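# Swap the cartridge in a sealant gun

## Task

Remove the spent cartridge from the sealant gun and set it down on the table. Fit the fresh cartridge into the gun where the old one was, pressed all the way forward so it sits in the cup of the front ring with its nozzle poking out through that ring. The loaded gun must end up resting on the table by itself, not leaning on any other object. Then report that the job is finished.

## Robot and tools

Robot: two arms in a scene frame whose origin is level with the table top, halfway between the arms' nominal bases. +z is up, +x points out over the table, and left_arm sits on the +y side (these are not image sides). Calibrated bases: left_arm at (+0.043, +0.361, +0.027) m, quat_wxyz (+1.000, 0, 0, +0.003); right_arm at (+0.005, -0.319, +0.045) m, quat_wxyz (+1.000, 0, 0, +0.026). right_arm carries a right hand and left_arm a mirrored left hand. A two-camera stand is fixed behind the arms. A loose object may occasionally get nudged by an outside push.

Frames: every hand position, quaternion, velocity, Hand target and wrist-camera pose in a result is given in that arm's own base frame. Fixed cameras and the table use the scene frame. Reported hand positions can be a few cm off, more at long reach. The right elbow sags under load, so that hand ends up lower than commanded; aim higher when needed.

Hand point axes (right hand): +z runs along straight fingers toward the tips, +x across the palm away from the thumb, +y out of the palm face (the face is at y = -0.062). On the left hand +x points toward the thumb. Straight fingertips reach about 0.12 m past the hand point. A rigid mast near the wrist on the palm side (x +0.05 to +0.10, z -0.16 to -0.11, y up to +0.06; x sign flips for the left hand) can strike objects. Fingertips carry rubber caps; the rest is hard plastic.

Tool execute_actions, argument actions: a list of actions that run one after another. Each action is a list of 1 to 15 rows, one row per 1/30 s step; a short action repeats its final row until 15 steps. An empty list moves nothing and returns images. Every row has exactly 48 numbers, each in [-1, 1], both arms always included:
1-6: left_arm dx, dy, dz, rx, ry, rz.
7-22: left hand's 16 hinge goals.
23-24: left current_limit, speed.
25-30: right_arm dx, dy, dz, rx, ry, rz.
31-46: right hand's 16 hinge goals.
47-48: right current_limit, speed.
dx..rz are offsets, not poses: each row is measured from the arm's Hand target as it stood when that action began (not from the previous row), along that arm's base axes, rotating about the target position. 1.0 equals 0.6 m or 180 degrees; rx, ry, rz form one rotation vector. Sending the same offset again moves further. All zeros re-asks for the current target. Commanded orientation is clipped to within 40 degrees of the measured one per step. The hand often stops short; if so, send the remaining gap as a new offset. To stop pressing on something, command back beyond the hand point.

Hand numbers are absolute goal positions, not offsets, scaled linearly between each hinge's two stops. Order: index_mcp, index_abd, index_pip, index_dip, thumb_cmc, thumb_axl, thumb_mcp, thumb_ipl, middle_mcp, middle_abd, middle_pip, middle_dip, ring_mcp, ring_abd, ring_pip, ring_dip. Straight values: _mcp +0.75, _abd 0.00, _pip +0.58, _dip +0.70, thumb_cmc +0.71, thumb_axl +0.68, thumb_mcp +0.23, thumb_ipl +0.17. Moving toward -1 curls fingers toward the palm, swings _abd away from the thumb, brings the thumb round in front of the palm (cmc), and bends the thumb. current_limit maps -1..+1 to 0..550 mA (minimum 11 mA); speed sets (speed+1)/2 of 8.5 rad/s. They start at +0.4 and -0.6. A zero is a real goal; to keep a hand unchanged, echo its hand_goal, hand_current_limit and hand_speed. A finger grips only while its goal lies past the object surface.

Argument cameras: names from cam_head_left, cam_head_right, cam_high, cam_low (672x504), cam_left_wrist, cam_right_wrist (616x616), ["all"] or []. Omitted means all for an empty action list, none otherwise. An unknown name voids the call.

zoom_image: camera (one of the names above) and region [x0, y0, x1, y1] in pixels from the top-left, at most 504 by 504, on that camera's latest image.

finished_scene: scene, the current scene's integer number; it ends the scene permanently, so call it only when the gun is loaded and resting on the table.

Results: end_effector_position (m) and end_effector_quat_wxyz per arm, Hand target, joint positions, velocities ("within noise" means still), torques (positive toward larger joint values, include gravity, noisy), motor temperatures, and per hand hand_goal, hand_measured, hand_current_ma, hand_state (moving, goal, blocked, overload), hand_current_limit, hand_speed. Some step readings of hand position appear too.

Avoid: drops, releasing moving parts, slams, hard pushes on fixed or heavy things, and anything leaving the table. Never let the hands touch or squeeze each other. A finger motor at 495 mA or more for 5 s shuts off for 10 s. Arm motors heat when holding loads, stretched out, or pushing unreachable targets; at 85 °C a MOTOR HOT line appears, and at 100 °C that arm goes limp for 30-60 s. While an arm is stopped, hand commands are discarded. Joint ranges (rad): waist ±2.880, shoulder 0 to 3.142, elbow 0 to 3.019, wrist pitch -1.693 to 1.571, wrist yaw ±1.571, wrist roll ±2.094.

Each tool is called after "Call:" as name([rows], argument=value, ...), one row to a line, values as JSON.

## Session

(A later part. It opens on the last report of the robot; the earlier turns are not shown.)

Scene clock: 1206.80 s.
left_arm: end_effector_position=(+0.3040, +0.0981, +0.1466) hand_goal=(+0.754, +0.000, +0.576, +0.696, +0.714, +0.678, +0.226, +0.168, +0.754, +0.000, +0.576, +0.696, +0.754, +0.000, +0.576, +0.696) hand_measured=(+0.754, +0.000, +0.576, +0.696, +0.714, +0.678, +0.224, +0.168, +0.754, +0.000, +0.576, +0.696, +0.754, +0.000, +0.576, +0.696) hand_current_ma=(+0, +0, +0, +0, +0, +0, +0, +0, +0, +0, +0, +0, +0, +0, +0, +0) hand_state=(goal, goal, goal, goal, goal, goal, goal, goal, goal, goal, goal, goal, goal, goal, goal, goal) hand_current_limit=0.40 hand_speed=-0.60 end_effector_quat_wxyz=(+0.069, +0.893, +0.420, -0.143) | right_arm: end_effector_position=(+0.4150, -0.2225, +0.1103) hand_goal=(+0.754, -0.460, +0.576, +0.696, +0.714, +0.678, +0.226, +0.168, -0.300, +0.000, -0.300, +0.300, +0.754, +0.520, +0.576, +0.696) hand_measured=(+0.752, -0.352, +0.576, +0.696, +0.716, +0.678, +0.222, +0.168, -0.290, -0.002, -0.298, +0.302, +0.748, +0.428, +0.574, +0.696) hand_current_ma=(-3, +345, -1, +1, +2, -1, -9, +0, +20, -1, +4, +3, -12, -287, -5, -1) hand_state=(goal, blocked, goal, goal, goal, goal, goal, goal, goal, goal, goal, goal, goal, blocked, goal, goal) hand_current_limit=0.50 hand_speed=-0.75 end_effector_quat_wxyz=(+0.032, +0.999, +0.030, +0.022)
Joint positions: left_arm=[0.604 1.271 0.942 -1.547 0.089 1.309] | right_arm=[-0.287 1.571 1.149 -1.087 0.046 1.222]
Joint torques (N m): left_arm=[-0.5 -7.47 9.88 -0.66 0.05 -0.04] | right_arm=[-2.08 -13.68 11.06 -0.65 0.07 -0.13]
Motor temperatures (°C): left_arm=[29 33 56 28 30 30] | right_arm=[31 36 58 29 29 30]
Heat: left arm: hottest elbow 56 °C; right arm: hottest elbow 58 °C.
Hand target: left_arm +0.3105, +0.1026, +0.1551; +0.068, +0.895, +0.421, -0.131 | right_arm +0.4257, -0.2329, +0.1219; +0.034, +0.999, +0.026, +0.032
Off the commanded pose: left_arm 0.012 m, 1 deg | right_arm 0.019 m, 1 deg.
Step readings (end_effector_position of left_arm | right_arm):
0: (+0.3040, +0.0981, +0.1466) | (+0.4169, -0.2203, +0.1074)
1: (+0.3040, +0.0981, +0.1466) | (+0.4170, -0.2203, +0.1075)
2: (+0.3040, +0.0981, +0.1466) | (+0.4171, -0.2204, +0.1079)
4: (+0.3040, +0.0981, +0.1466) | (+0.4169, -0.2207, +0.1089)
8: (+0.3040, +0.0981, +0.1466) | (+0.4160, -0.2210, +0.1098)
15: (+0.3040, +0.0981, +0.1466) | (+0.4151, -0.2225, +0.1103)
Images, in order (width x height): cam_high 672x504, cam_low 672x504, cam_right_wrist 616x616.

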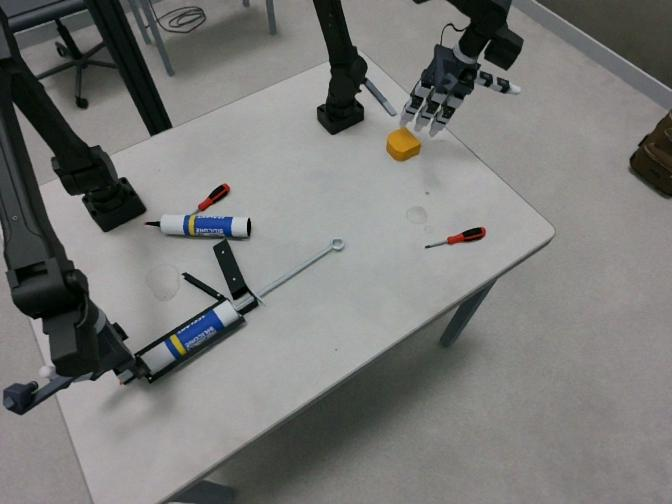

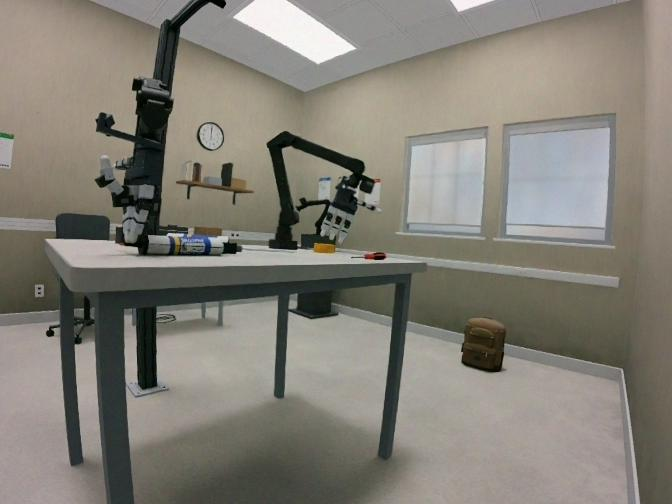

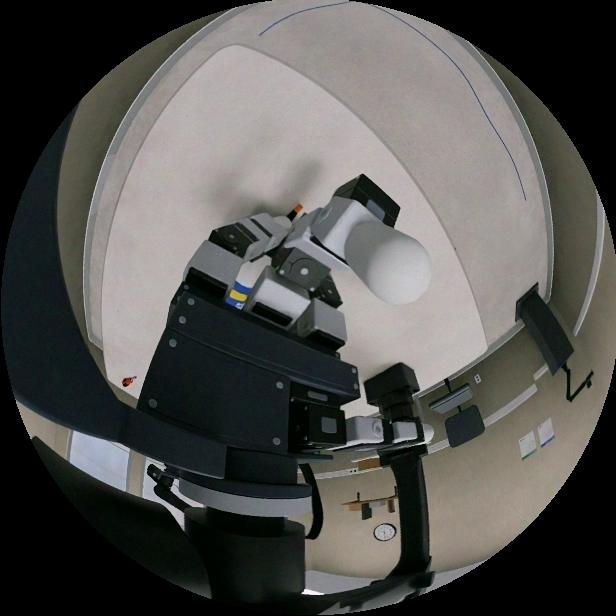

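Call:
execute_actions([
  [[0,0,0,0,0,0,0.754,0,0.576,0.696,0.714,0.678,0.226,0.168,0.754,0,0.576,0.696,0.754,0,0.576,0.696,0.4,-0.6,0.0,0.015,0.0,0,0,0,0.754,-0.23,0.576,0.696,0.714,0.678,0.226,0.168,-0.3,0,-0.3,0.3,0.754,0.27,0.576,0.696,0.4,-0.7]],
  [[0,0,0,0,0,0,0.754,0,0.576,0.696,0.714,0.678,0.226,0.168,0.754,0,0.576,0.696,0.754,0,0.576,0.696,0.4,-0.6,0.0,0.0,0.08,0,0,0,0.754,-0.23,0.576,0.696,0.714,0.678,0.226,0.168,-0.3,0,-0.3,0.3,0.754,0.27,0.576,0.696,0.4,-0.7]],
  [[0,0,0,0,0,0,0.754,0,0.576,0.696,0.714,0.678,0.226,0.168,0.754,0,0.576,0.696,0.754,0,0.576,0.696,0.4,-0.6,-0.2489,-0.021,0.058,0,0,0,0.754,-0.23,0.576,0.696,0.714,0.678,0.226,0.168,-0.3,0,-0.3,0.3,0.754,0.27,0.576,0.696,0.4,-0.7]],
], cameras=["all"])

Call:
zoom_image(camera="cam_high", region=[115, 335, 175, 390])

Call:
zoom_image(camera="cam_head_left", region=[425, 272, 465, 308])

Call:
zoom_image(camera="cam_low", region=[115, 225, 185, 265])

Call:
zoom_image(camera="cam_high", region=[220, 285, 262, 327])

Call:
zoom_image(camera="cam_head_left", region=[370, 272, 420, 312])

Call:
zoom_image(camera="cam_right_wrist", region=[140, 140, 250, 250])

Call:
zoom_image(camera="cam_low", region=[205, 225, 250, 265])

Scene clock: 1224.10 s.
left_arm: end_effector_position=(+0.3040, +0.0981, +0.1466) hand_goal=(+0.754, +0.000, +0.576, +0.696, +0.714, +0.678, +0.226, +0.168, +0.754, +0.000, +0.576, +0.696, +0.754, +0.000, +0.576, +0.696) hand_measured=(+0.754, +0.000, +0.576, +0.696, +0.714, +0.678, +0.224, +0.168, +0.754, +0.000, +0.576, +0.696, +0.754, +0.000, +0.576, +0.696) hand_current_ma=(+0, +0, +0, +0, +0, +0, +0, +0, +0, +0, +0, +0, +0, +0, +0, +0) hand_state=(goal, goal, goal, goal, goal, goal, goal, goal, goal, goal, goal, goal, goal, goal, goal, goal) hand_current_limit=0.40 hand_speed=-0.60 end_effector_quat_wxyz=(+0.069, +0.893, +0.420, -0.143) | right_arm: end_effector_position=(+0.2781, -0.2329, +0.2074) hand_goal=(+0.754, -0.230, +0.576, +0.696, +0.714, +0.678, +0.226, +0.168, -0.300, +0.000, -0.300, +0.300, +0.754, +0.270, +0.576, +0.696) hand_measured=(+0.752, -0.230, +0.576, +0.696, +0.716, +0.678, +0.222, +0.168, -0.290, -0.002, -0.298, +0.302, +0.752, +0.270, +0.574, +0.696) hand_current_ma=(-3, +0, -1, +1, +2, -1, -10, +0, +20, -1, +4, +3, -3, +0, -3, -1) hand_state=(goal, goal, goal, goal, goal, goal, goal, goal, goal, goal, goal, goal, goal, goal, goal, goal) hand_current_limit=0.40 hand_speed=-0.70 end_effector_quat_wxyz=(+0.039, +0.998, +0.023, +0.042)
Joint positions: left_arm=[0.604 1.271 0.942 -1.547 0.089 1.309] | right_arm=[-0.441 1.143 0.998 -1.317 0.033 1.081]
Joint torques (N m): left_arm=[-0.5 -7.41 9.88 -0.66 0.04 -0.04] | right_arm=[-1.96 -6.65 9.17 -0.5 0.05 -0.22]
Motor temperatures (°C): left_arm=[29 33 56 28 30 30] | right_arm=[31 36 61 29 29 30]
Heat: left arm: hottest elbow 56 °C; right arm: hottest elbow 61 °C.
Hand target: left_arm +0.3105, +0.1026, +0.1551; +0.068, +0.895, +0.421, -0.131 | right_arm +0.2763, -0.2366, +0.2047; +0.034, +0.999, +0.026, +0.032
Off the commanded pose: left_arm 0.012 m, 1 deg | right_arm 0.005 m, 1 deg.
Step readings (end_effector_position of left_arm | right_arm):
0: (+0.3040, +0.0981, +0.1466) | (+0.4150, -0.2225, +0.1103)
1: (+0.3040, +0.0981, +0.1466) | (+0.4150, -0.2225, +0.1103)
2: (+0.3040, +0.0981, +0.1466) | (+0.4150, -0.2225, +0.1103)
4: (+0.3040, +0.0981, +0.1466) | (+0.4150, -0.2225, +0.1103)
8: (+0.3040, +0.0981, +0.1466) | (+0.4150, -0.2225, +0.1103)
15: (+0.3040, +0.0981, +0.1466) | (+0.4150, -0.2225, +0.1103)
16: (+0.3040, +0.0981, +0.1466) | (+0.4149, -0.2225, +0.1105)
17: (+0.3040, +0.0981, +0.1466) | (+0.4136, -0.2221, +0.1117)
19: (+0.3040, +0.0981, +0.1466) | (+0.4100, -0.2210, +0.1166)
23: (+0.3040, +0.0981, +0.1466) | (+0.4105, -0.2212, +0.1353)
30: (+0.3040, +0.0981, +0.1466) | (+0.4167, -0.2230, +0.1583)
31: (+0.3040, +0.0981, +0.1466) | (+0.4164, -0.2229, +0.1589)
32: (+0.3040, +0.0981, +0.1466) | (+0.4114, -0.2224, +0.1583)
34: (+0.3040, +0.0981, +0.1466) | (+0.3869, -0.2212, +0.1576)
38: (+0.3040, +0.0981, +0.1466) | (+0.3109, -0.2247, +0.1705)
45: (+0.3040, +0.0981, +0.1466) | (+0.2771, -0.2331, +0.2094)

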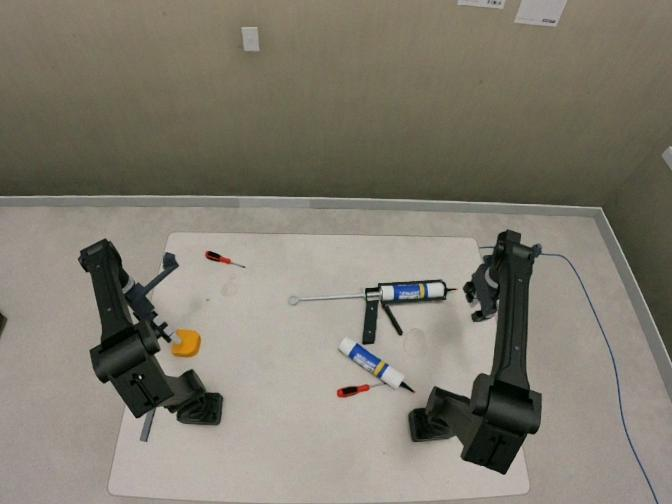

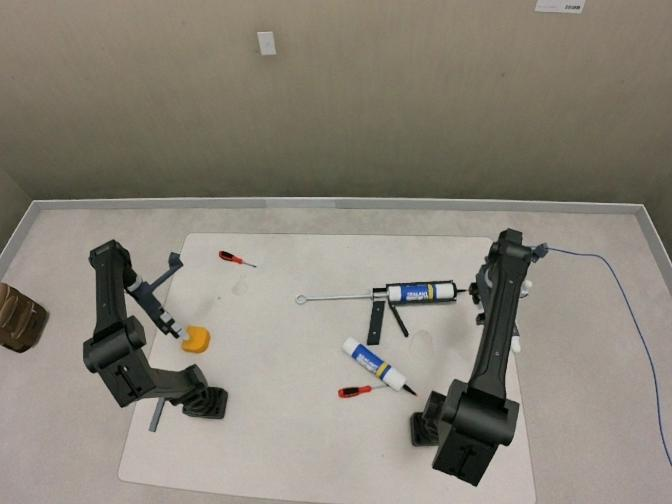

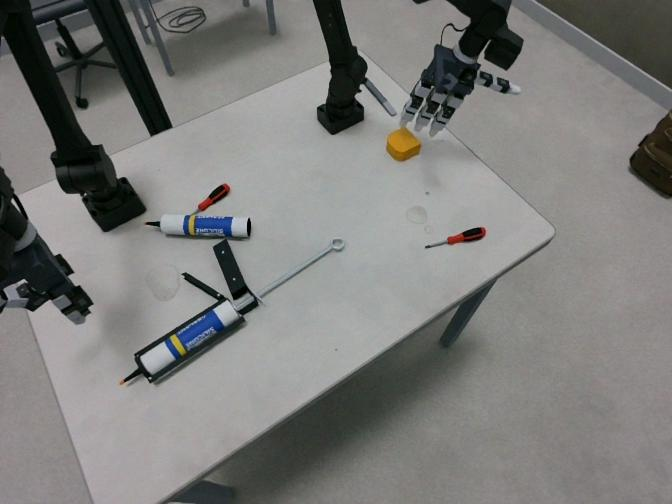

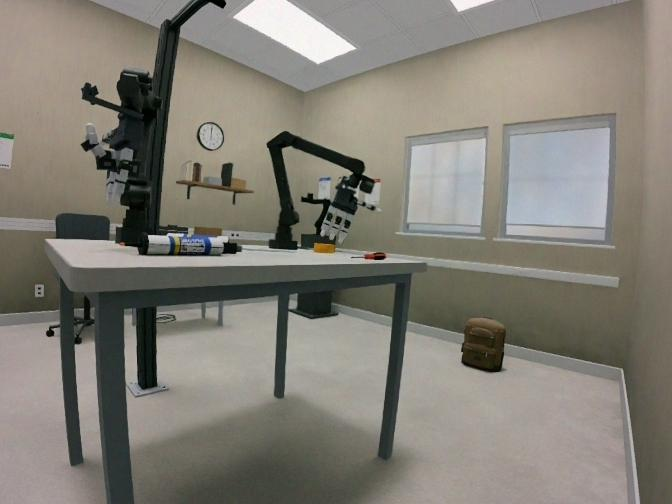

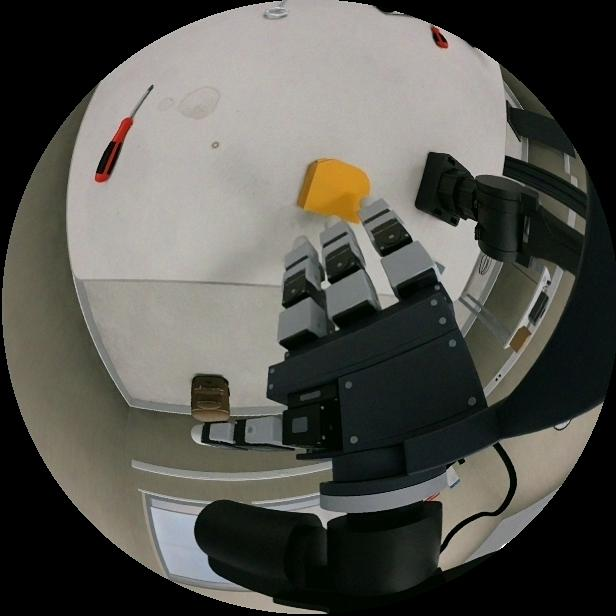

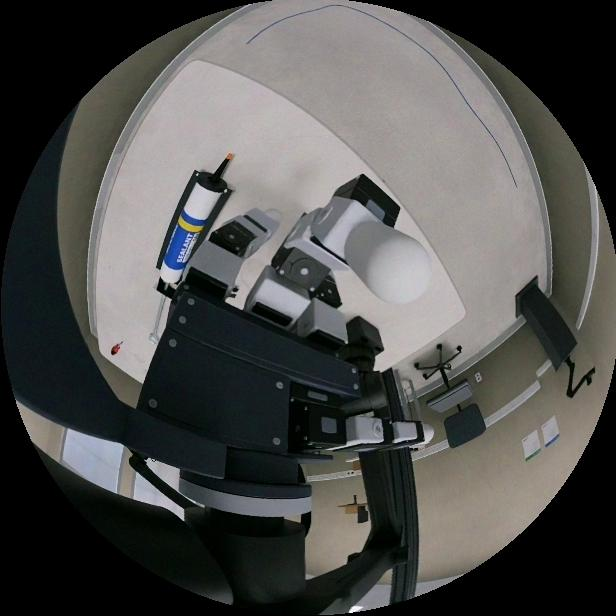

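Scaled by 8.400 from the camera's 672x504 image, which has a finer 960x720 frame.

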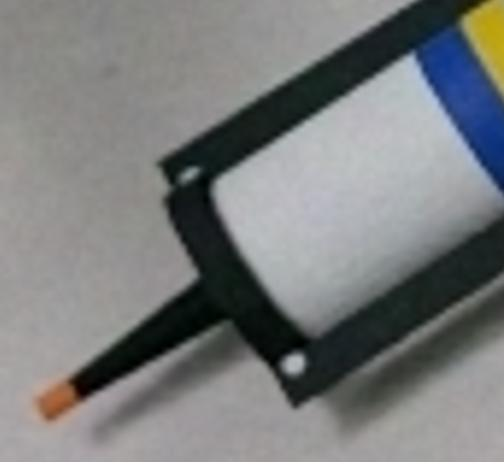

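Scaled by 12.600 from the camera's 672x504 image, which has a finer 960x720 frame.

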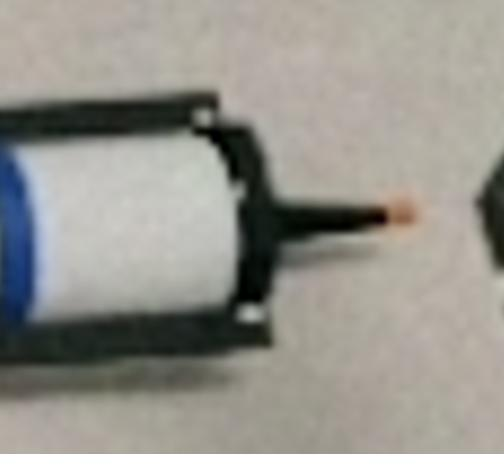

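Scaled by 7.200 from the camera's 672x504 image, which has a finer 960x720 frame.

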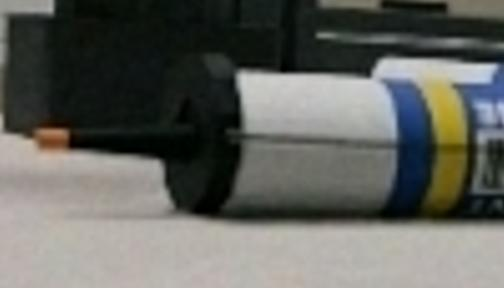

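Scaled by 12.000 from the camera's 672x504 image, which has a finer 960x720 frame.

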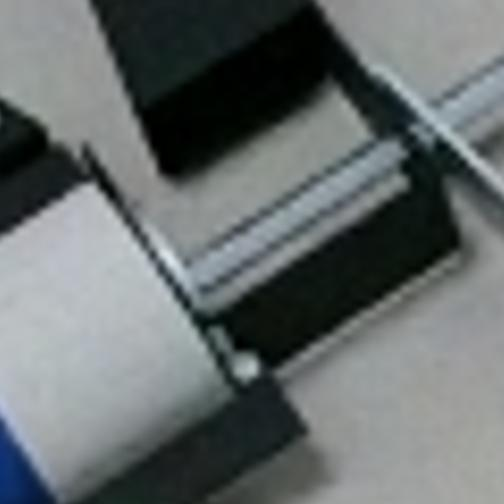

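Scaled by 10.080 from the camera's 672x504 image, which has a finer 960x720 frame.

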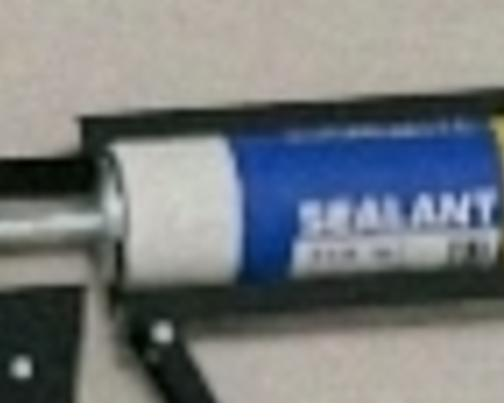

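Scaled by 4.582 from the camera's 616x616 image, which has a finer 880x880 frame.

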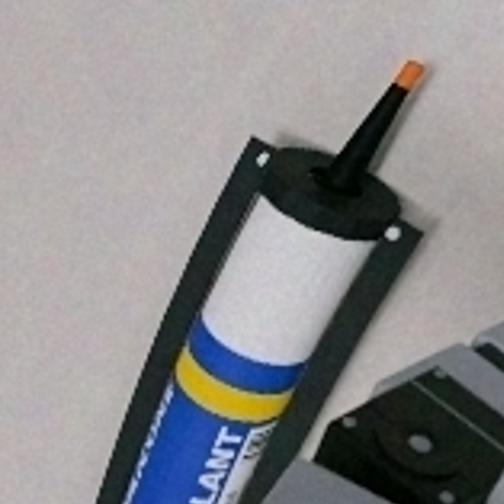

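Scaled by 11.200 from the camera's 672x504 image, which has a finer 960x720 frame.

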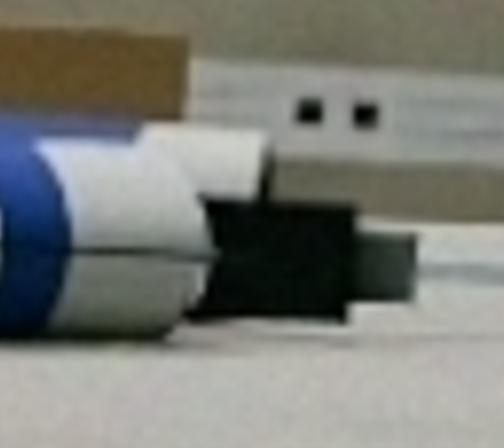

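Call:
execute_actions([
  [[0,0,0,0,0,0,0.754,0,0.576,0.696,0.714,0.678,0.226,0.168,0.754,0,0.576,0.696,0.754,0,0.576,0.696,0.4,-0.6,0.249,0.024,-0.03,0,0,0,0.754,-0.23,0.576,0.696,0.714,0.678,0.226,0.168,-0.3,0,-0.3,0.3,0.754,0.27,0.576,0.696,0.4,-0.5]],
  [[0,0,0,0,0,0,0.754,0,0.576,0.696,0.714,0.678,0.226,0.168,0.754,0,0.576,0.696,0.754,0,0.576,0.696,0.4,-0.6,0.0,0,-0.08,0,0,0,0.754,-0.23,0.576,0.696,0.714,0.678,0.226,0.168,-0.3,0,-0.3,0.3,0.754,0.27,0.576,0.696,0.4,-0.5]],
], cameras=["cam_low","cam_right_wrist"])

Call:
zoom_image(camera="cam_right_wrist", region=[220, 160, 340, 280])

Scene clock: 1247.97 s.
left_arm: end_effector_position=(+0.3040, +0.0981, +0.1466) hand_goal=(+0.754, +0.000, +0.576, +0.696, +0.714, +0.678, +0.226, +0.168, +0.754, +0.000, +0.576, +0.696, +0.754, +0.000, +0.576, +0.696) hand_measured=(+0.754, +0.000, +0.576, +0.696, +0.714, +0.678, +0.224, +0.168, +0.754, +0.000, +0.576, +0.696, +0.754, +0.000, +0.576, +0.696) hand_current_ma=(+0, +0, +0, +0, +0, +0, +0, +0, +0, +0, +0, +0, +0, +0, +0, +0) hand_state=(goal, goal, goal, goal, goal, goal, goal, goal, goal, goal, goal, goal, goal, goal, goal, goal) hand_current_limit=0.40 hand_speed=-0.60 end_effector_quat_wxyz=(+0.069, +0.893, +0.420, -0.143) | right_arm: end_effector_position=(+0.4266, -0.2152, +0.1482) hand_goal=(+0.754, -0.230, +0.576, +0.696, +0.714, +0.678, +0.226, +0.168, -0.300, +0.000, -0.300, +0.300, +0.754, +0.270, +0.576, +0.696) hand_measured=(+0.752, -0.230, +0.576, +0.696, +0.716, +0.678, +0.222, +0.168, -0.290, +0.000, -0.298, +0.302, +0.752, +0.270, +0.574, +0.696) hand_current_ma=(-2, +0, -1, +1, +2, -1, -10, +0, +20, -1, +4, +3, -2, -1, -3, -1) hand_state=(goal, goal, goal, goal, goal, goal, goal, goal, goal, goal, goal, goal, goal, goal, goal, goal) hand_current_limit=0.40 hand_speed=-0.50 end_effector_quat_wxyz=(+0.034, +0.998, +0.040, +0.036)
Joint positions: left_arm=[0.604 1.271 0.942 -1.547 0.089 1.309] | right_arm=[-0.266 1.536 1.213 -1.158 0.043 1.222]
Joint torques (N m): left_arm=[-0.62 -7.47 9.91 -0.66 0.04 -0.03] | right_arm=[-1.85 -12.4 8.24 0.46 0.22 0.09]
Motor temperatures (°C): left_arm=[29 33 56 28 30 30] | right_arm=[31 36 61 29 29 30]
Heat: left arm: hottest elbow 56 °C; right arm: hottest elbow 61 °C.
Hand target: left_arm +0.3105, +0.1026, +0.1551; +0.068, +0.895, +0.421, -0.131 | right_arm +0.4257, -0.2221, +0.1388; +0.034, +0.999, +0.026, +0.032
Off the commanded pose: left_arm 0.012 m, 1 deg | right_arm 0.012 m, 2 deg.
Step readings (end_effector_position of left_arm | right_arm):
0: (+0.3040, +0.0981, +0.1466) | (+0.2781, -0.2329, +0.2074)
1: (+0.3040, +0.0981, +0.1466) | (+0.2783, -0.2329, +0.2069)
2: (+0.3040, +0.0981, +0.1466) | (+0.2813, -0.2316, +0.2057)
4: (+0.3040, +0.0981, +0.1466) | (+0.3013, -0.2286, +0.2027)
8: (+0.3040, +0.0981, +0.1466) | (+0.3748, -0.2139, +0.1859)
15: (+0.3040, +0.0981, +0.1466) | (+0.4118, -0.2100, +0.1614)
16: (+0.3040, +0.0981, +0.1466) | (+0.4117, -0.2104, +0.1618)
17: (+0.3040, +0.0981, +0.1466) | (+0.4121, -0.2110, +0.1619)
19: (+0.3040, +0.0981, +0.1466) | (+0.4174, -0.2125, +0.1622)
23: (+0.3040, +0.0981, +0.1466) | (+0.4269, -0.2151, +0.1581)
30: (+0.3040, +0.0981, +0.1466) | (+0.4262, -0.2150, +0.1485)
Images, in order (width x height): cam_low 672x504, cam_right_wrist 616x616.

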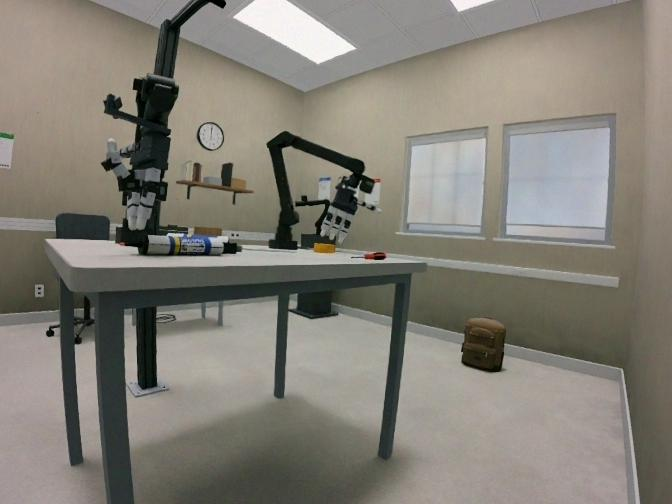

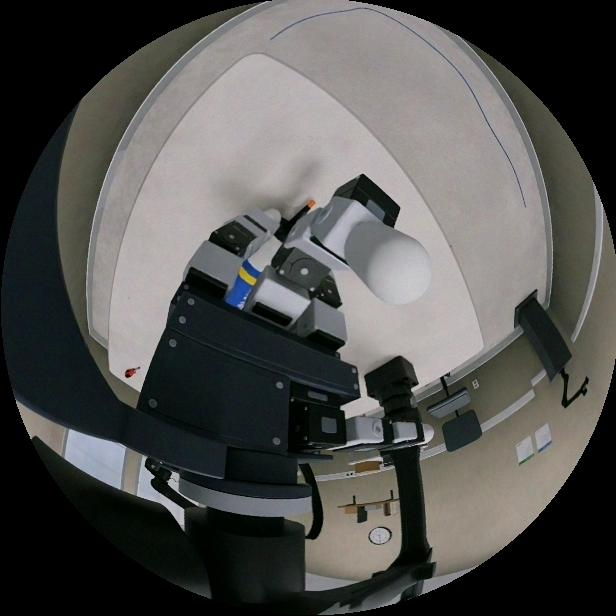

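Scaled by 4.200 from the camera's 616x616 image, which has a finer 880x880 frame.

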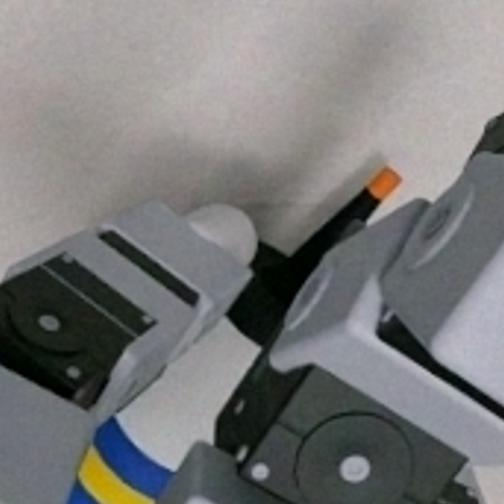

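Call:
execute_actions([
  [[0,0,0,0,0,0,0.754,0,0.576,0.696,0.714,0.678,0.226,0.168,0.754,0,0.576,0.696,0.754,0,0.576,0.696,0.4,-0.6,-0.003,-0.008,-0.05,0,0,0,0.754,-0.23,0.576,0.696,0.714,0.678,0.226,0.168,-0.3,0,-0.3,0.3,0.754,0.27,0.576,0.696,0.4,-0.5]],
  [[0,0,0,0,0,0,0.754,0,0.576,0.696,0.714,0.678,0.226,0.168,0.754,0,0.576,0.696,0.754,0,0.576,0.696,0.4,-0.6,0.0,0,-0.028,0,0,0,0.754,-0.23,0.576,0.696,0.714,0.678,0.226,0.168,-0.3,0,-0.3,0.3,0.754,0.27,0.576,0.696,0.4,-0.5]],
], cameras=["cam_low","cam_right_wrist"])

Call:
zoom_image(camera="cam_right_wrist", region=[220, 160, 340, 280])

Call:
zoom_image(camera="cam_low", region=[100, 215, 175, 265])

Scene clock: 1256.37 s.
left_arm: end_effector_position=(+0.3040, +0.0981, +0.1466) hand_goal=(+0.754, +0.000, +0.576, +0.696, +0.714, +0.678, +0.226, +0.168, +0.754, +0.000, +0.576, +0.696, +0.754, +0.000, +0.576, +0.696) hand_measured=(+0.754, +0.000, +0.576, +0.696, +0.714, +0.678, +0.224, +0.168, +0.754, +0.000, +0.576, +0.696, +0.754, +0.000, +0.576, +0.696) hand_current_ma=(+0, +0, +0, +0, +0, +0, +0, +0, +0, +0, +0, +0, +0, +0, +0, +0) hand_state=(goal, goal, goal, goal, goal, goal, goal, goal, goal, goal, goal, goal, goal, goal, goal, goal) hand_current_limit=0.40 hand_speed=-0.60 end_effector_quat_wxyz=(+0.069, +0.893, +0.420, -0.143) | right_arm: end_effector_position=(+0.4254, -0.2197, +0.1018) hand_goal=(+0.754, -0.230, +0.576, +0.696, +0.714, +0.678, +0.226, +0.168, -0.300, +0.000, -0.300, +0.300, +0.754, +0.270, +0.576, +0.696) hand_measured=(+0.752, -0.230, +0.576, +0.696, +0.716, +0.678, +0.222, +0.168, -0.290, +0.000, -0.298, +0.302, +0.752, +0.270, +0.574, +0.696) hand_current_ma=(-2, +0, -1, +1, +2, -1, -10, +0, +20, -1, +4, +3, -2, -1, -3, -1) hand_state=(goal, goal, goal, goal, goal, goal, goal, goal, goal, goal, goal, goal, goal, goal, goal, goal) hand_current_limit=0.40 hand_speed=-0.50 end_effector_quat_wxyz=(+0.035, +0.998, +0.035, +0.037)
Joint positions: left_arm=[0.604 1.271 0.942 -1.547 0.089 1.309] | right_arm=[-0.276 1.583 1.138 -1.034 0.043 1.222]
Joint torques (N m): left_arm=[-0.5 -7.47 9.89 -0.72 0.04 -0.05] | right_arm=[-1.96 -12.81 7.84 0.42 0.18 -0.01]
Motor temperatures (°C): left_arm=[29 33 56 28 30 30] | right_arm=[31 36 60 29 29 30]
Heat: left arm: hottest elbow 56 °C; right arm: hottest elbow 60 °C.
Hand target: left_arm +0.3105, +0.1026, +0.1551; +0.068, +0.895, +0.421, -0.131 | right_arm +0.4239, -0.2268, +0.0919; +0.034, +0.999, +0.026, +0.032
Off the commanded pose: left_arm 0.012 m, 1 deg | right_arm 0.012 m, 1 deg.
Step readings (end_effector_position of left_arm | right_arm):
0: (+0.3040, +0.0981, +0.1466) | (+0.4266, -0.2152, +0.1482)
1: (+0.3040, +0.0981, +0.1466) | (+0.4266, -0.2152, +0.1479)
2: (+0.3040, +0.0981, +0.1466) | (+0.4271, -0.2155, +0.1466)
4: (+0.3040, +0.0981, +0.1466) | (+0.4285, -0.2163, +0.1422)
8: (+0.3040, +0.0981, +0.1466) | (+0.4248, -0.2175, +0.1272)
15: (+0.3040, +0.0981, +0.1466) | (+0.4230, -0.2190, +0.1147)
16: (+0.3040, +0.0981, +0.1466) | (+0.4234, -0.2191, +0.1147)
17: (+0.3040, +0.0981, +0.1466) | (+0.4241, -0.2193, +0.1145)
19: (+0.3040, +0.0981, +0.1466) | (+0.4262, -0.2199, +0.1134)
23: (+0.3040, +0.0981, +0.1466) | (+0.4259, -0.2198, +0.1085)
30: (+0.3040, +0.0981, +0.1466) | (+0.4250, -0.2196, +0.1018)
Images, in order (width x height): cam_low 672x504, cam_right_wrist 616x616.

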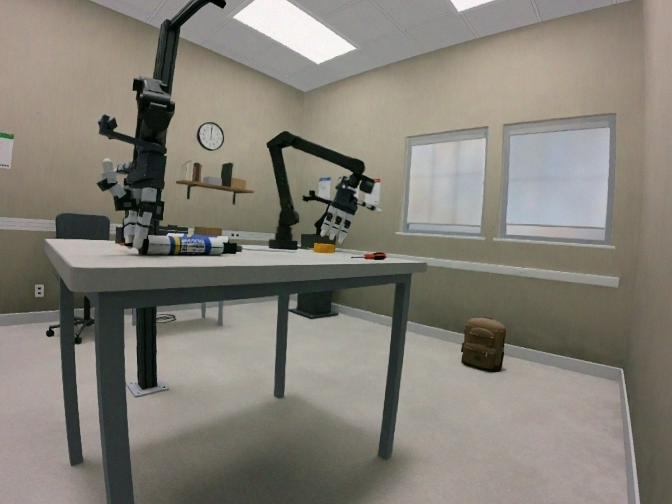

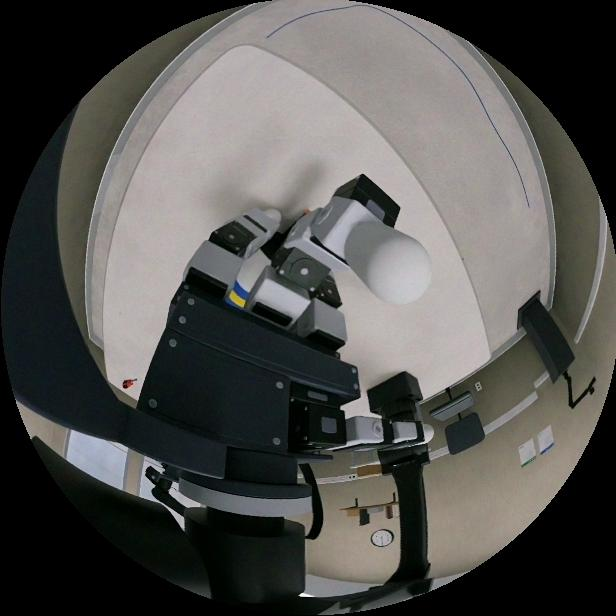

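Scaled by 4.200 from the camera's 616x616 image, which has a finer 880x880 frame.

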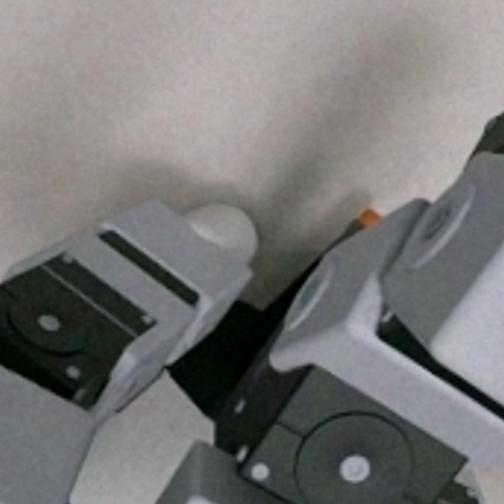

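Scaled by 6.720 from the camera's 672x504 image, which has a finer 960x720 frame.

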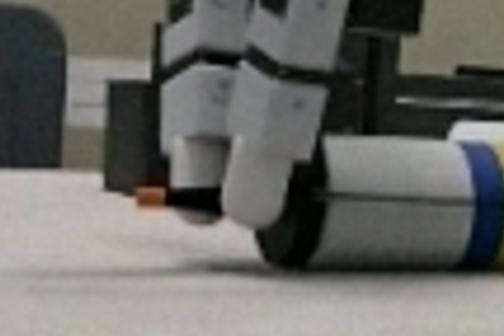

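Call:
execute_actions([
  [[0,0,0,0,0,0,0.754,0,0.576,0.696,0.714,0.678,0.226,0.168,0.754,0,0.576,0.696,0.754,0,0.576,0.696,0.4,-0.6,-0.01,0,0.0,0,0,0,0.754,-0.29,0.576,0.696,0.714,0.678,0.226,0.168,-0.3,0,-0.3,0.3,0.754,0.33,0.576,0.696,0.4,-0.7]],
  [[0,0,0,0,0,0,0.754,0,0.576,0.696,0.714,0.678,0.226,0.168,0.754,0,0.576,0.696,0.754,0,0.576,0.696,0.4,-0.6,0.0,0,0.0,0,0,0,0.754,-0.44,0.576,0.696,0.714,0.678,0.226,0.168,-0.3,0,-0.3,0.3,0.754,0.50,0.576,0.696,0.5,-0.75]],
], cameras=["cam_low","cam_right_wrist","cam_high"])

Call:
zoom_image(camera="cam_right_wrist", region=[220, 160, 340, 280])

Call:
zoom_image(camera="cam_low", region=[100, 215, 175, 265])

Call:
zoom_image(camera="cam_high", region=[200, 280, 270, 330])

Scene clock: 1265.70 s.
left_arm: end_effector_position=(+0.3040, +0.0981, +0.1466) hand_goal=(+0.754, +0.000, +0.576, +0.696, +0.714, +0.678, +0.226, +0.168, +0.754, +0.000, +0.576, +0.696, +0.754, +0.000, +0.576, +0.696) hand_measured=(+0.754, +0.000, +0.576, +0.696, +0.714, +0.678, +0.224, +0.168, +0.754, +0.000, +0.576, +0.696, +0.754, +0.000, +0.576, +0.696) hand_current_ma=(+0, +0, +0, +0, +0, +0, +0, +0, +0, +0, +0, +0, +0, +0, +0, +0) hand_state=(goal, goal, goal, goal, goal, goal, goal, goal, goal, goal, goal, goal, goal, goal, goal, goal) hand_current_limit=0.40 hand_speed=-0.60 end_effector_quat_wxyz=(+0.069, +0.893, +0.420, -0.143) | right_arm: end_effector_position=(+0.4201, -0.2195, +0.0966) hand_goal=(+0.754, -0.440, +0.576, +0.696, +0.714, +0.678, +0.226, +0.168, -0.300, +0.000, -0.300, +0.300, +0.754, +0.500, +0.576, +0.696) hand_measured=(+0.752, -0.316, +0.576, +0.696, +0.716, +0.678, +0.222, +0.168, -0.290, +0.000, -0.298, +0.302, +0.752, +0.360, +0.574, +0.696) hand_current_ma=(-2, +408, -1, +1, +2, -1, -10, +0, +20, -1, +4, +3, -2, -412, -1, -1) hand_state=(goal, blocked, goal, goal, goal, goal, goal, goal, goal, goal, goal, goal, goal, blocked, goal, goal) hand_current_limit=0.50 hand_speed=-0.75 end_effector_quat_wxyz=(+0.033, +0.998, +0.034, +0.032)
Joint positions: left_arm=[0.604 1.271 0.942 -1.547 0.089 1.309] | right_arm=[-0.278 1.583 1.124 -1.029 0.044 1.222]
Joint torques (N m): left_arm=[-0.38 -7.41 9.89 -0.72 0.05 -0.04] | right_arm=[-2.08 -13.74 7.57 0.43 0.17 -0.06]
Motor temperatures (°C): left_arm=[29 33 56 28 30 30] | right_arm=[31 36 59 29 29 30]
Heat: left arm: hottest elbow 56 °C; right arm: hottest elbow 59 °C.
Hand target: left_arm +0.3105, +0.1026, +0.1551; +0.068, +0.895, +0.421, -0.131 | right_arm +0.4180, -0.2269, +0.0920; +0.034, +0.999, +0.026, +0.032
Off the commanded pose: left_arm 0.012 m, 1 deg | right_arm 0.009 m, 1 deg.
Step readings (end_effector_position of left_arm | right_arm):
0: (+0.3040, +0.0981, +0.1466) | (+0.4254, -0.2197, +0.1018)
1: (+0.3040, +0.0981, +0.1466) | (+0.4254, -0.2197, +0.1018)
2: (+0.3040, +0.0981, +0.1466) | (+0.4249, -0.2198, +0.1016)
4: (+0.3040, +0.0981, +0.1466) | (+0.4234, -0.2197, +0.1002)
8: (+0.3040, +0.0981, +0.1466) | (+0.4200, -0.2193, +0.0968)
15: (+0.3040, +0.0981, +0.1466) | (+0.4199, -0.2195, +0.0966)
16: (+0.3040, +0.0981, +0.1466) | (+0.4199, -0.2195, +0.0966)
17: (+0.3040, +0.0981, +0.1466) | (+0.4199, -0.2195, +0.0966)
19: (+0.3040, +0.0981, +0.1466) | (+0.4201, -0.2195, +0.0966)
23: (+0.3040, +0.0981, +0.1466) | (+0.4201, -0.2195, +0.0966)
30: (+0.3040, +0.0981, +0.1466) | (+0.4201, -0.2195, +0.0966)
Images, in order (width x height): cam_high 672x504, cam_low 672x504, cam_right_wrist 616x616.

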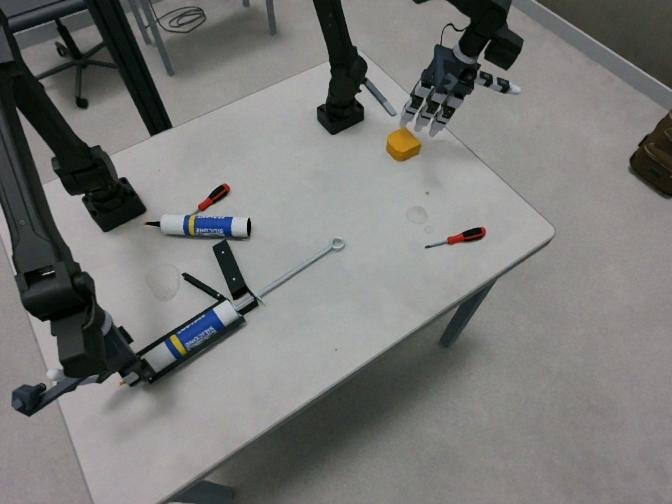

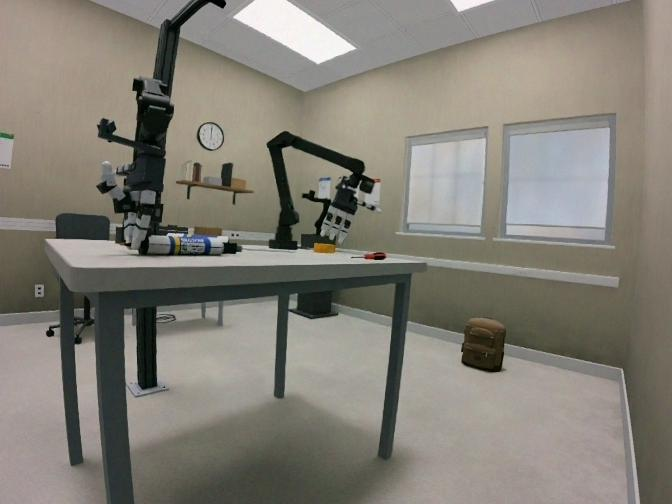

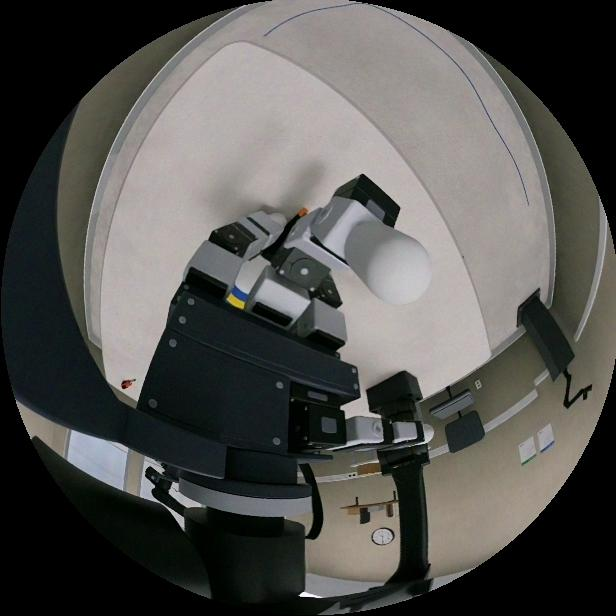

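Scaled by 4.200 from the camera's 616x616 image, which has a finer 880x880 frame.

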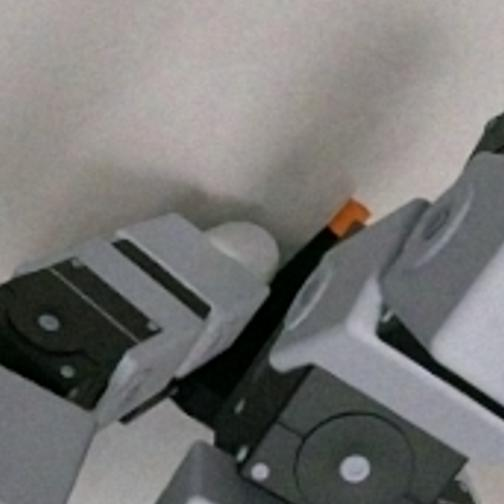

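Scaled by 6.720 from the camera's 672x504 image, which has a finer 960x720 frame.

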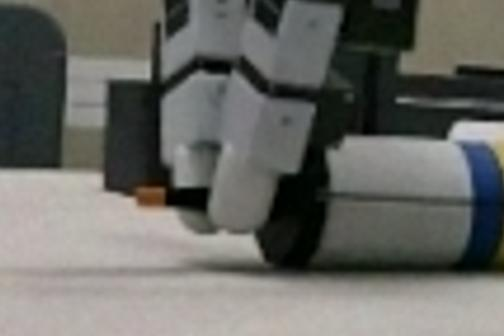

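Scaled by 7.200 from the camera's 672x504 image, which has a finer 960x720 frame.

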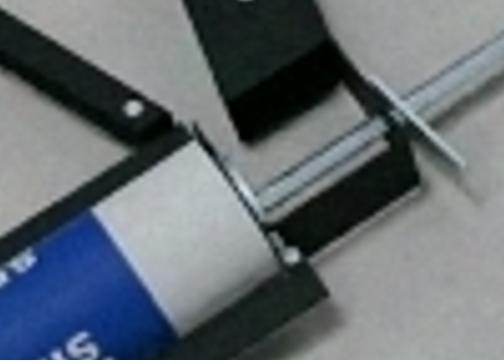

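Call:
execute_actions([
  [[0,0,0,0,0,0,0.754,0,0.576,0.696,0.714,0.678,0.226,0.168,0.754,0,0.576,0.696,0.754,0,0.576,0.696,0.4,-0.6,0.01,0,0.037,0,0,0,0.754,-0.44,0.576,0.696,0.714,0.678,0.226,0.168,-0.3,0,-0.3,0.3,0.754,0.50,0.576,0.696,0.5,-0.75]],
], cameras=["cam_low","cam_right_wrist","cam_high"])

Call:
zoom_image(camera="cam_low", region=[100, 215, 175, 265])

Call:
zoom_image(camera="cam_high", region=[200, 280, 270, 330])

Scene clock: 1271.57 s.
left_arm: end_effector_position=(+0.3040, +0.0981, +0.1466) hand_goal=(+0.754, +0.000, +0.576, +0.696, +0.714, +0.678, +0.226, +0.168, +0.754, +0.000, +0.576, +0.696, +0.754, +0.000, +0.576, +0.696) hand_measured=(+0.754, +0.000, +0.576, +0.696, +0.714, +0.678, +0.224, +0.168, +0.754, +0.000, +0.576, +0.696, +0.754, +0.000, +0.576, +0.696) hand_current_ma=(+0, +0, +0, +0, +0, +0, +0, +0, +0, +0, +0, +0, +0, +0, +0, +0) hand_state=(goal, goal, goal, goal, goal, goal, goal, goal, goal, goal, goal, goal, goal, goal, goal, goal) hand_current_limit=0.40 hand_speed=-0.60 end_effector_quat_wxyz=(+0.069, +0.893, +0.420, -0.143) | right_arm: end_effector_position=(+0.4127, -0.2178, +0.0964) hand_goal=(+0.754, -0.440, +0.576, +0.696, +0.714, +0.678, +0.226, +0.168, -0.300, +0.000, -0.300, +0.300, +0.754, +0.500, +0.576, +0.696) hand_measured=(+0.752, -0.316, +0.576, +0.696, +0.716, +0.678, +0.222, +0.168, -0.290, +0.000, -0.298, +0.302, +0.750, +0.364, +0.574, +0.696) hand_current_ma=(-3, +408, -1, +1, +2, -1, -10, +0, +20, -1, +4, +3, -9, -412, -2, -1) hand_state=(goal, blocked, goal, goal, goal, goal, goal, goal, goal, goal, goal, goal, goal, blocked, goal, goal) hand_current_limit=0.50 hand_speed=-0.75 end_effector_quat_wxyz=(+0.029, +0.999, +0.034, +0.016)
Joint positions: left_arm=[0.604 1.271 0.942 -1.547 0.089 1.309] | right_arm=[-0.278 1.583 1.125 -1.063 0.046 1.222]
Joint torques (N m): left_arm=[-0.5 -7.47 9.91 -0.72 0.04 -0.03] | right_arm=[-1.79 -14.68 11 -0.8 0.11 -0.01]
Motor temperatures (°C): left_arm=[29 33 56 28 30 30] | right_arm=[31 36 58 29 29 30]
Heat: left arm: hottest elbow 56 °C; right arm: hottest elbow 58 °C.
Hand target: left_arm +0.3105, +0.1026, +0.1551; +0.068, +0.895, +0.421, -0.131 | right_arm +0.4240, -0.2268, +0.1142; +0.034, +0.999, +0.026, +0.032
Off the commanded pose: left_arm 0.012 m, 1 deg | right_arm 0.023 m, 2 deg.
Step readings (end_effector_position of left_arm | right_arm):
0: (+0.3040, +0.0981, +0.1466) | (+0.4201, -0.2195, +0.0966)
1: (+0.3040, +0.0981, +0.1466) | (+0.4201, -0.2195, +0.0966)
2: (+0.3040, +0.0981, +0.1466) | (+0.4201, -0.2195, +0.0966)
4: (+0.3040, +0.0981, +0.1466) | (+0.4189, -0.2192, +0.0965)
8: (+0.3040, +0.0981, +0.1466) | (+0.4145, -0.2183, +0.0962)
15: (+0.3040, +0.0981, +0.1466) | (+0.4127, -0.2178, +0.0963)
Images, in order (width x height): cam_high 672x504, cam_low 672x504, cam_right_wrist 616x616.

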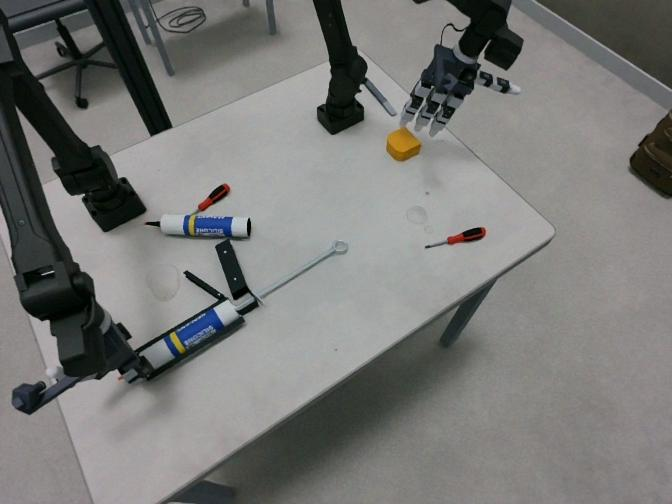

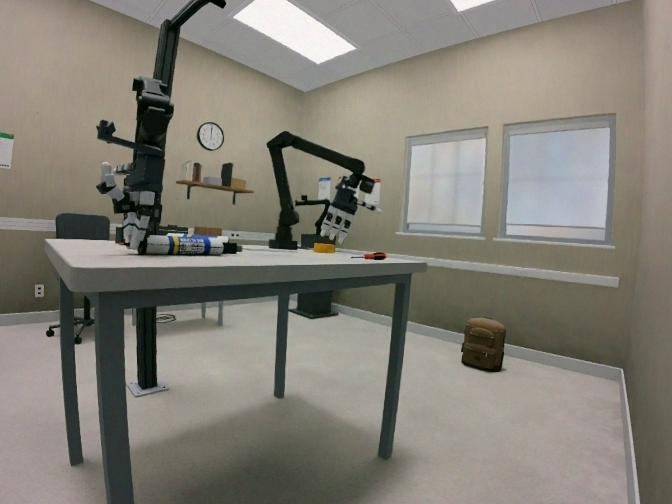

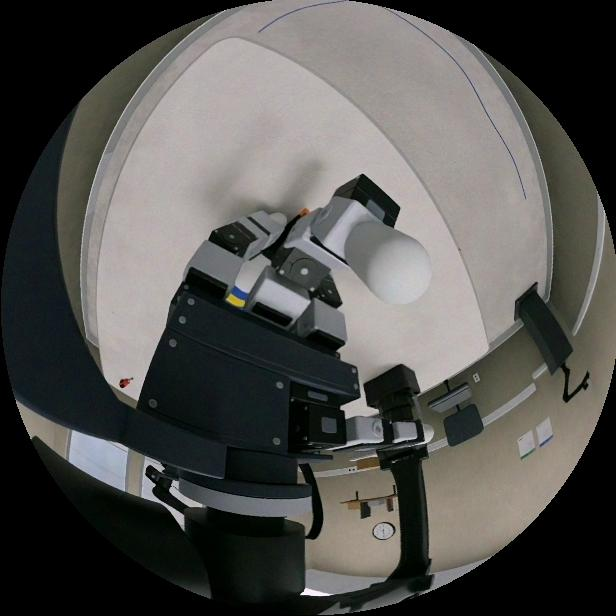

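Scaled by 6.720 from the camera's 672x504 image, which has a finer 960x720 frame.

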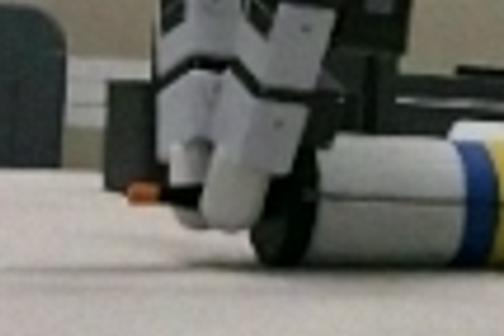

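Scaled by 7.200 from the camera's 672x504 image, which has a finer 960x720 frame.

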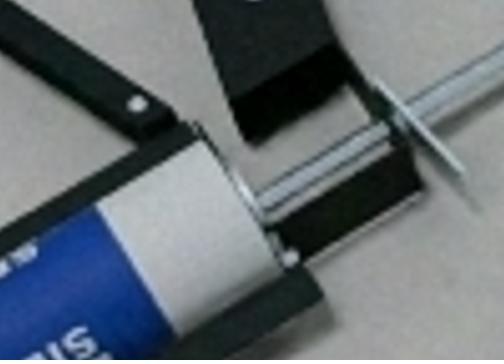

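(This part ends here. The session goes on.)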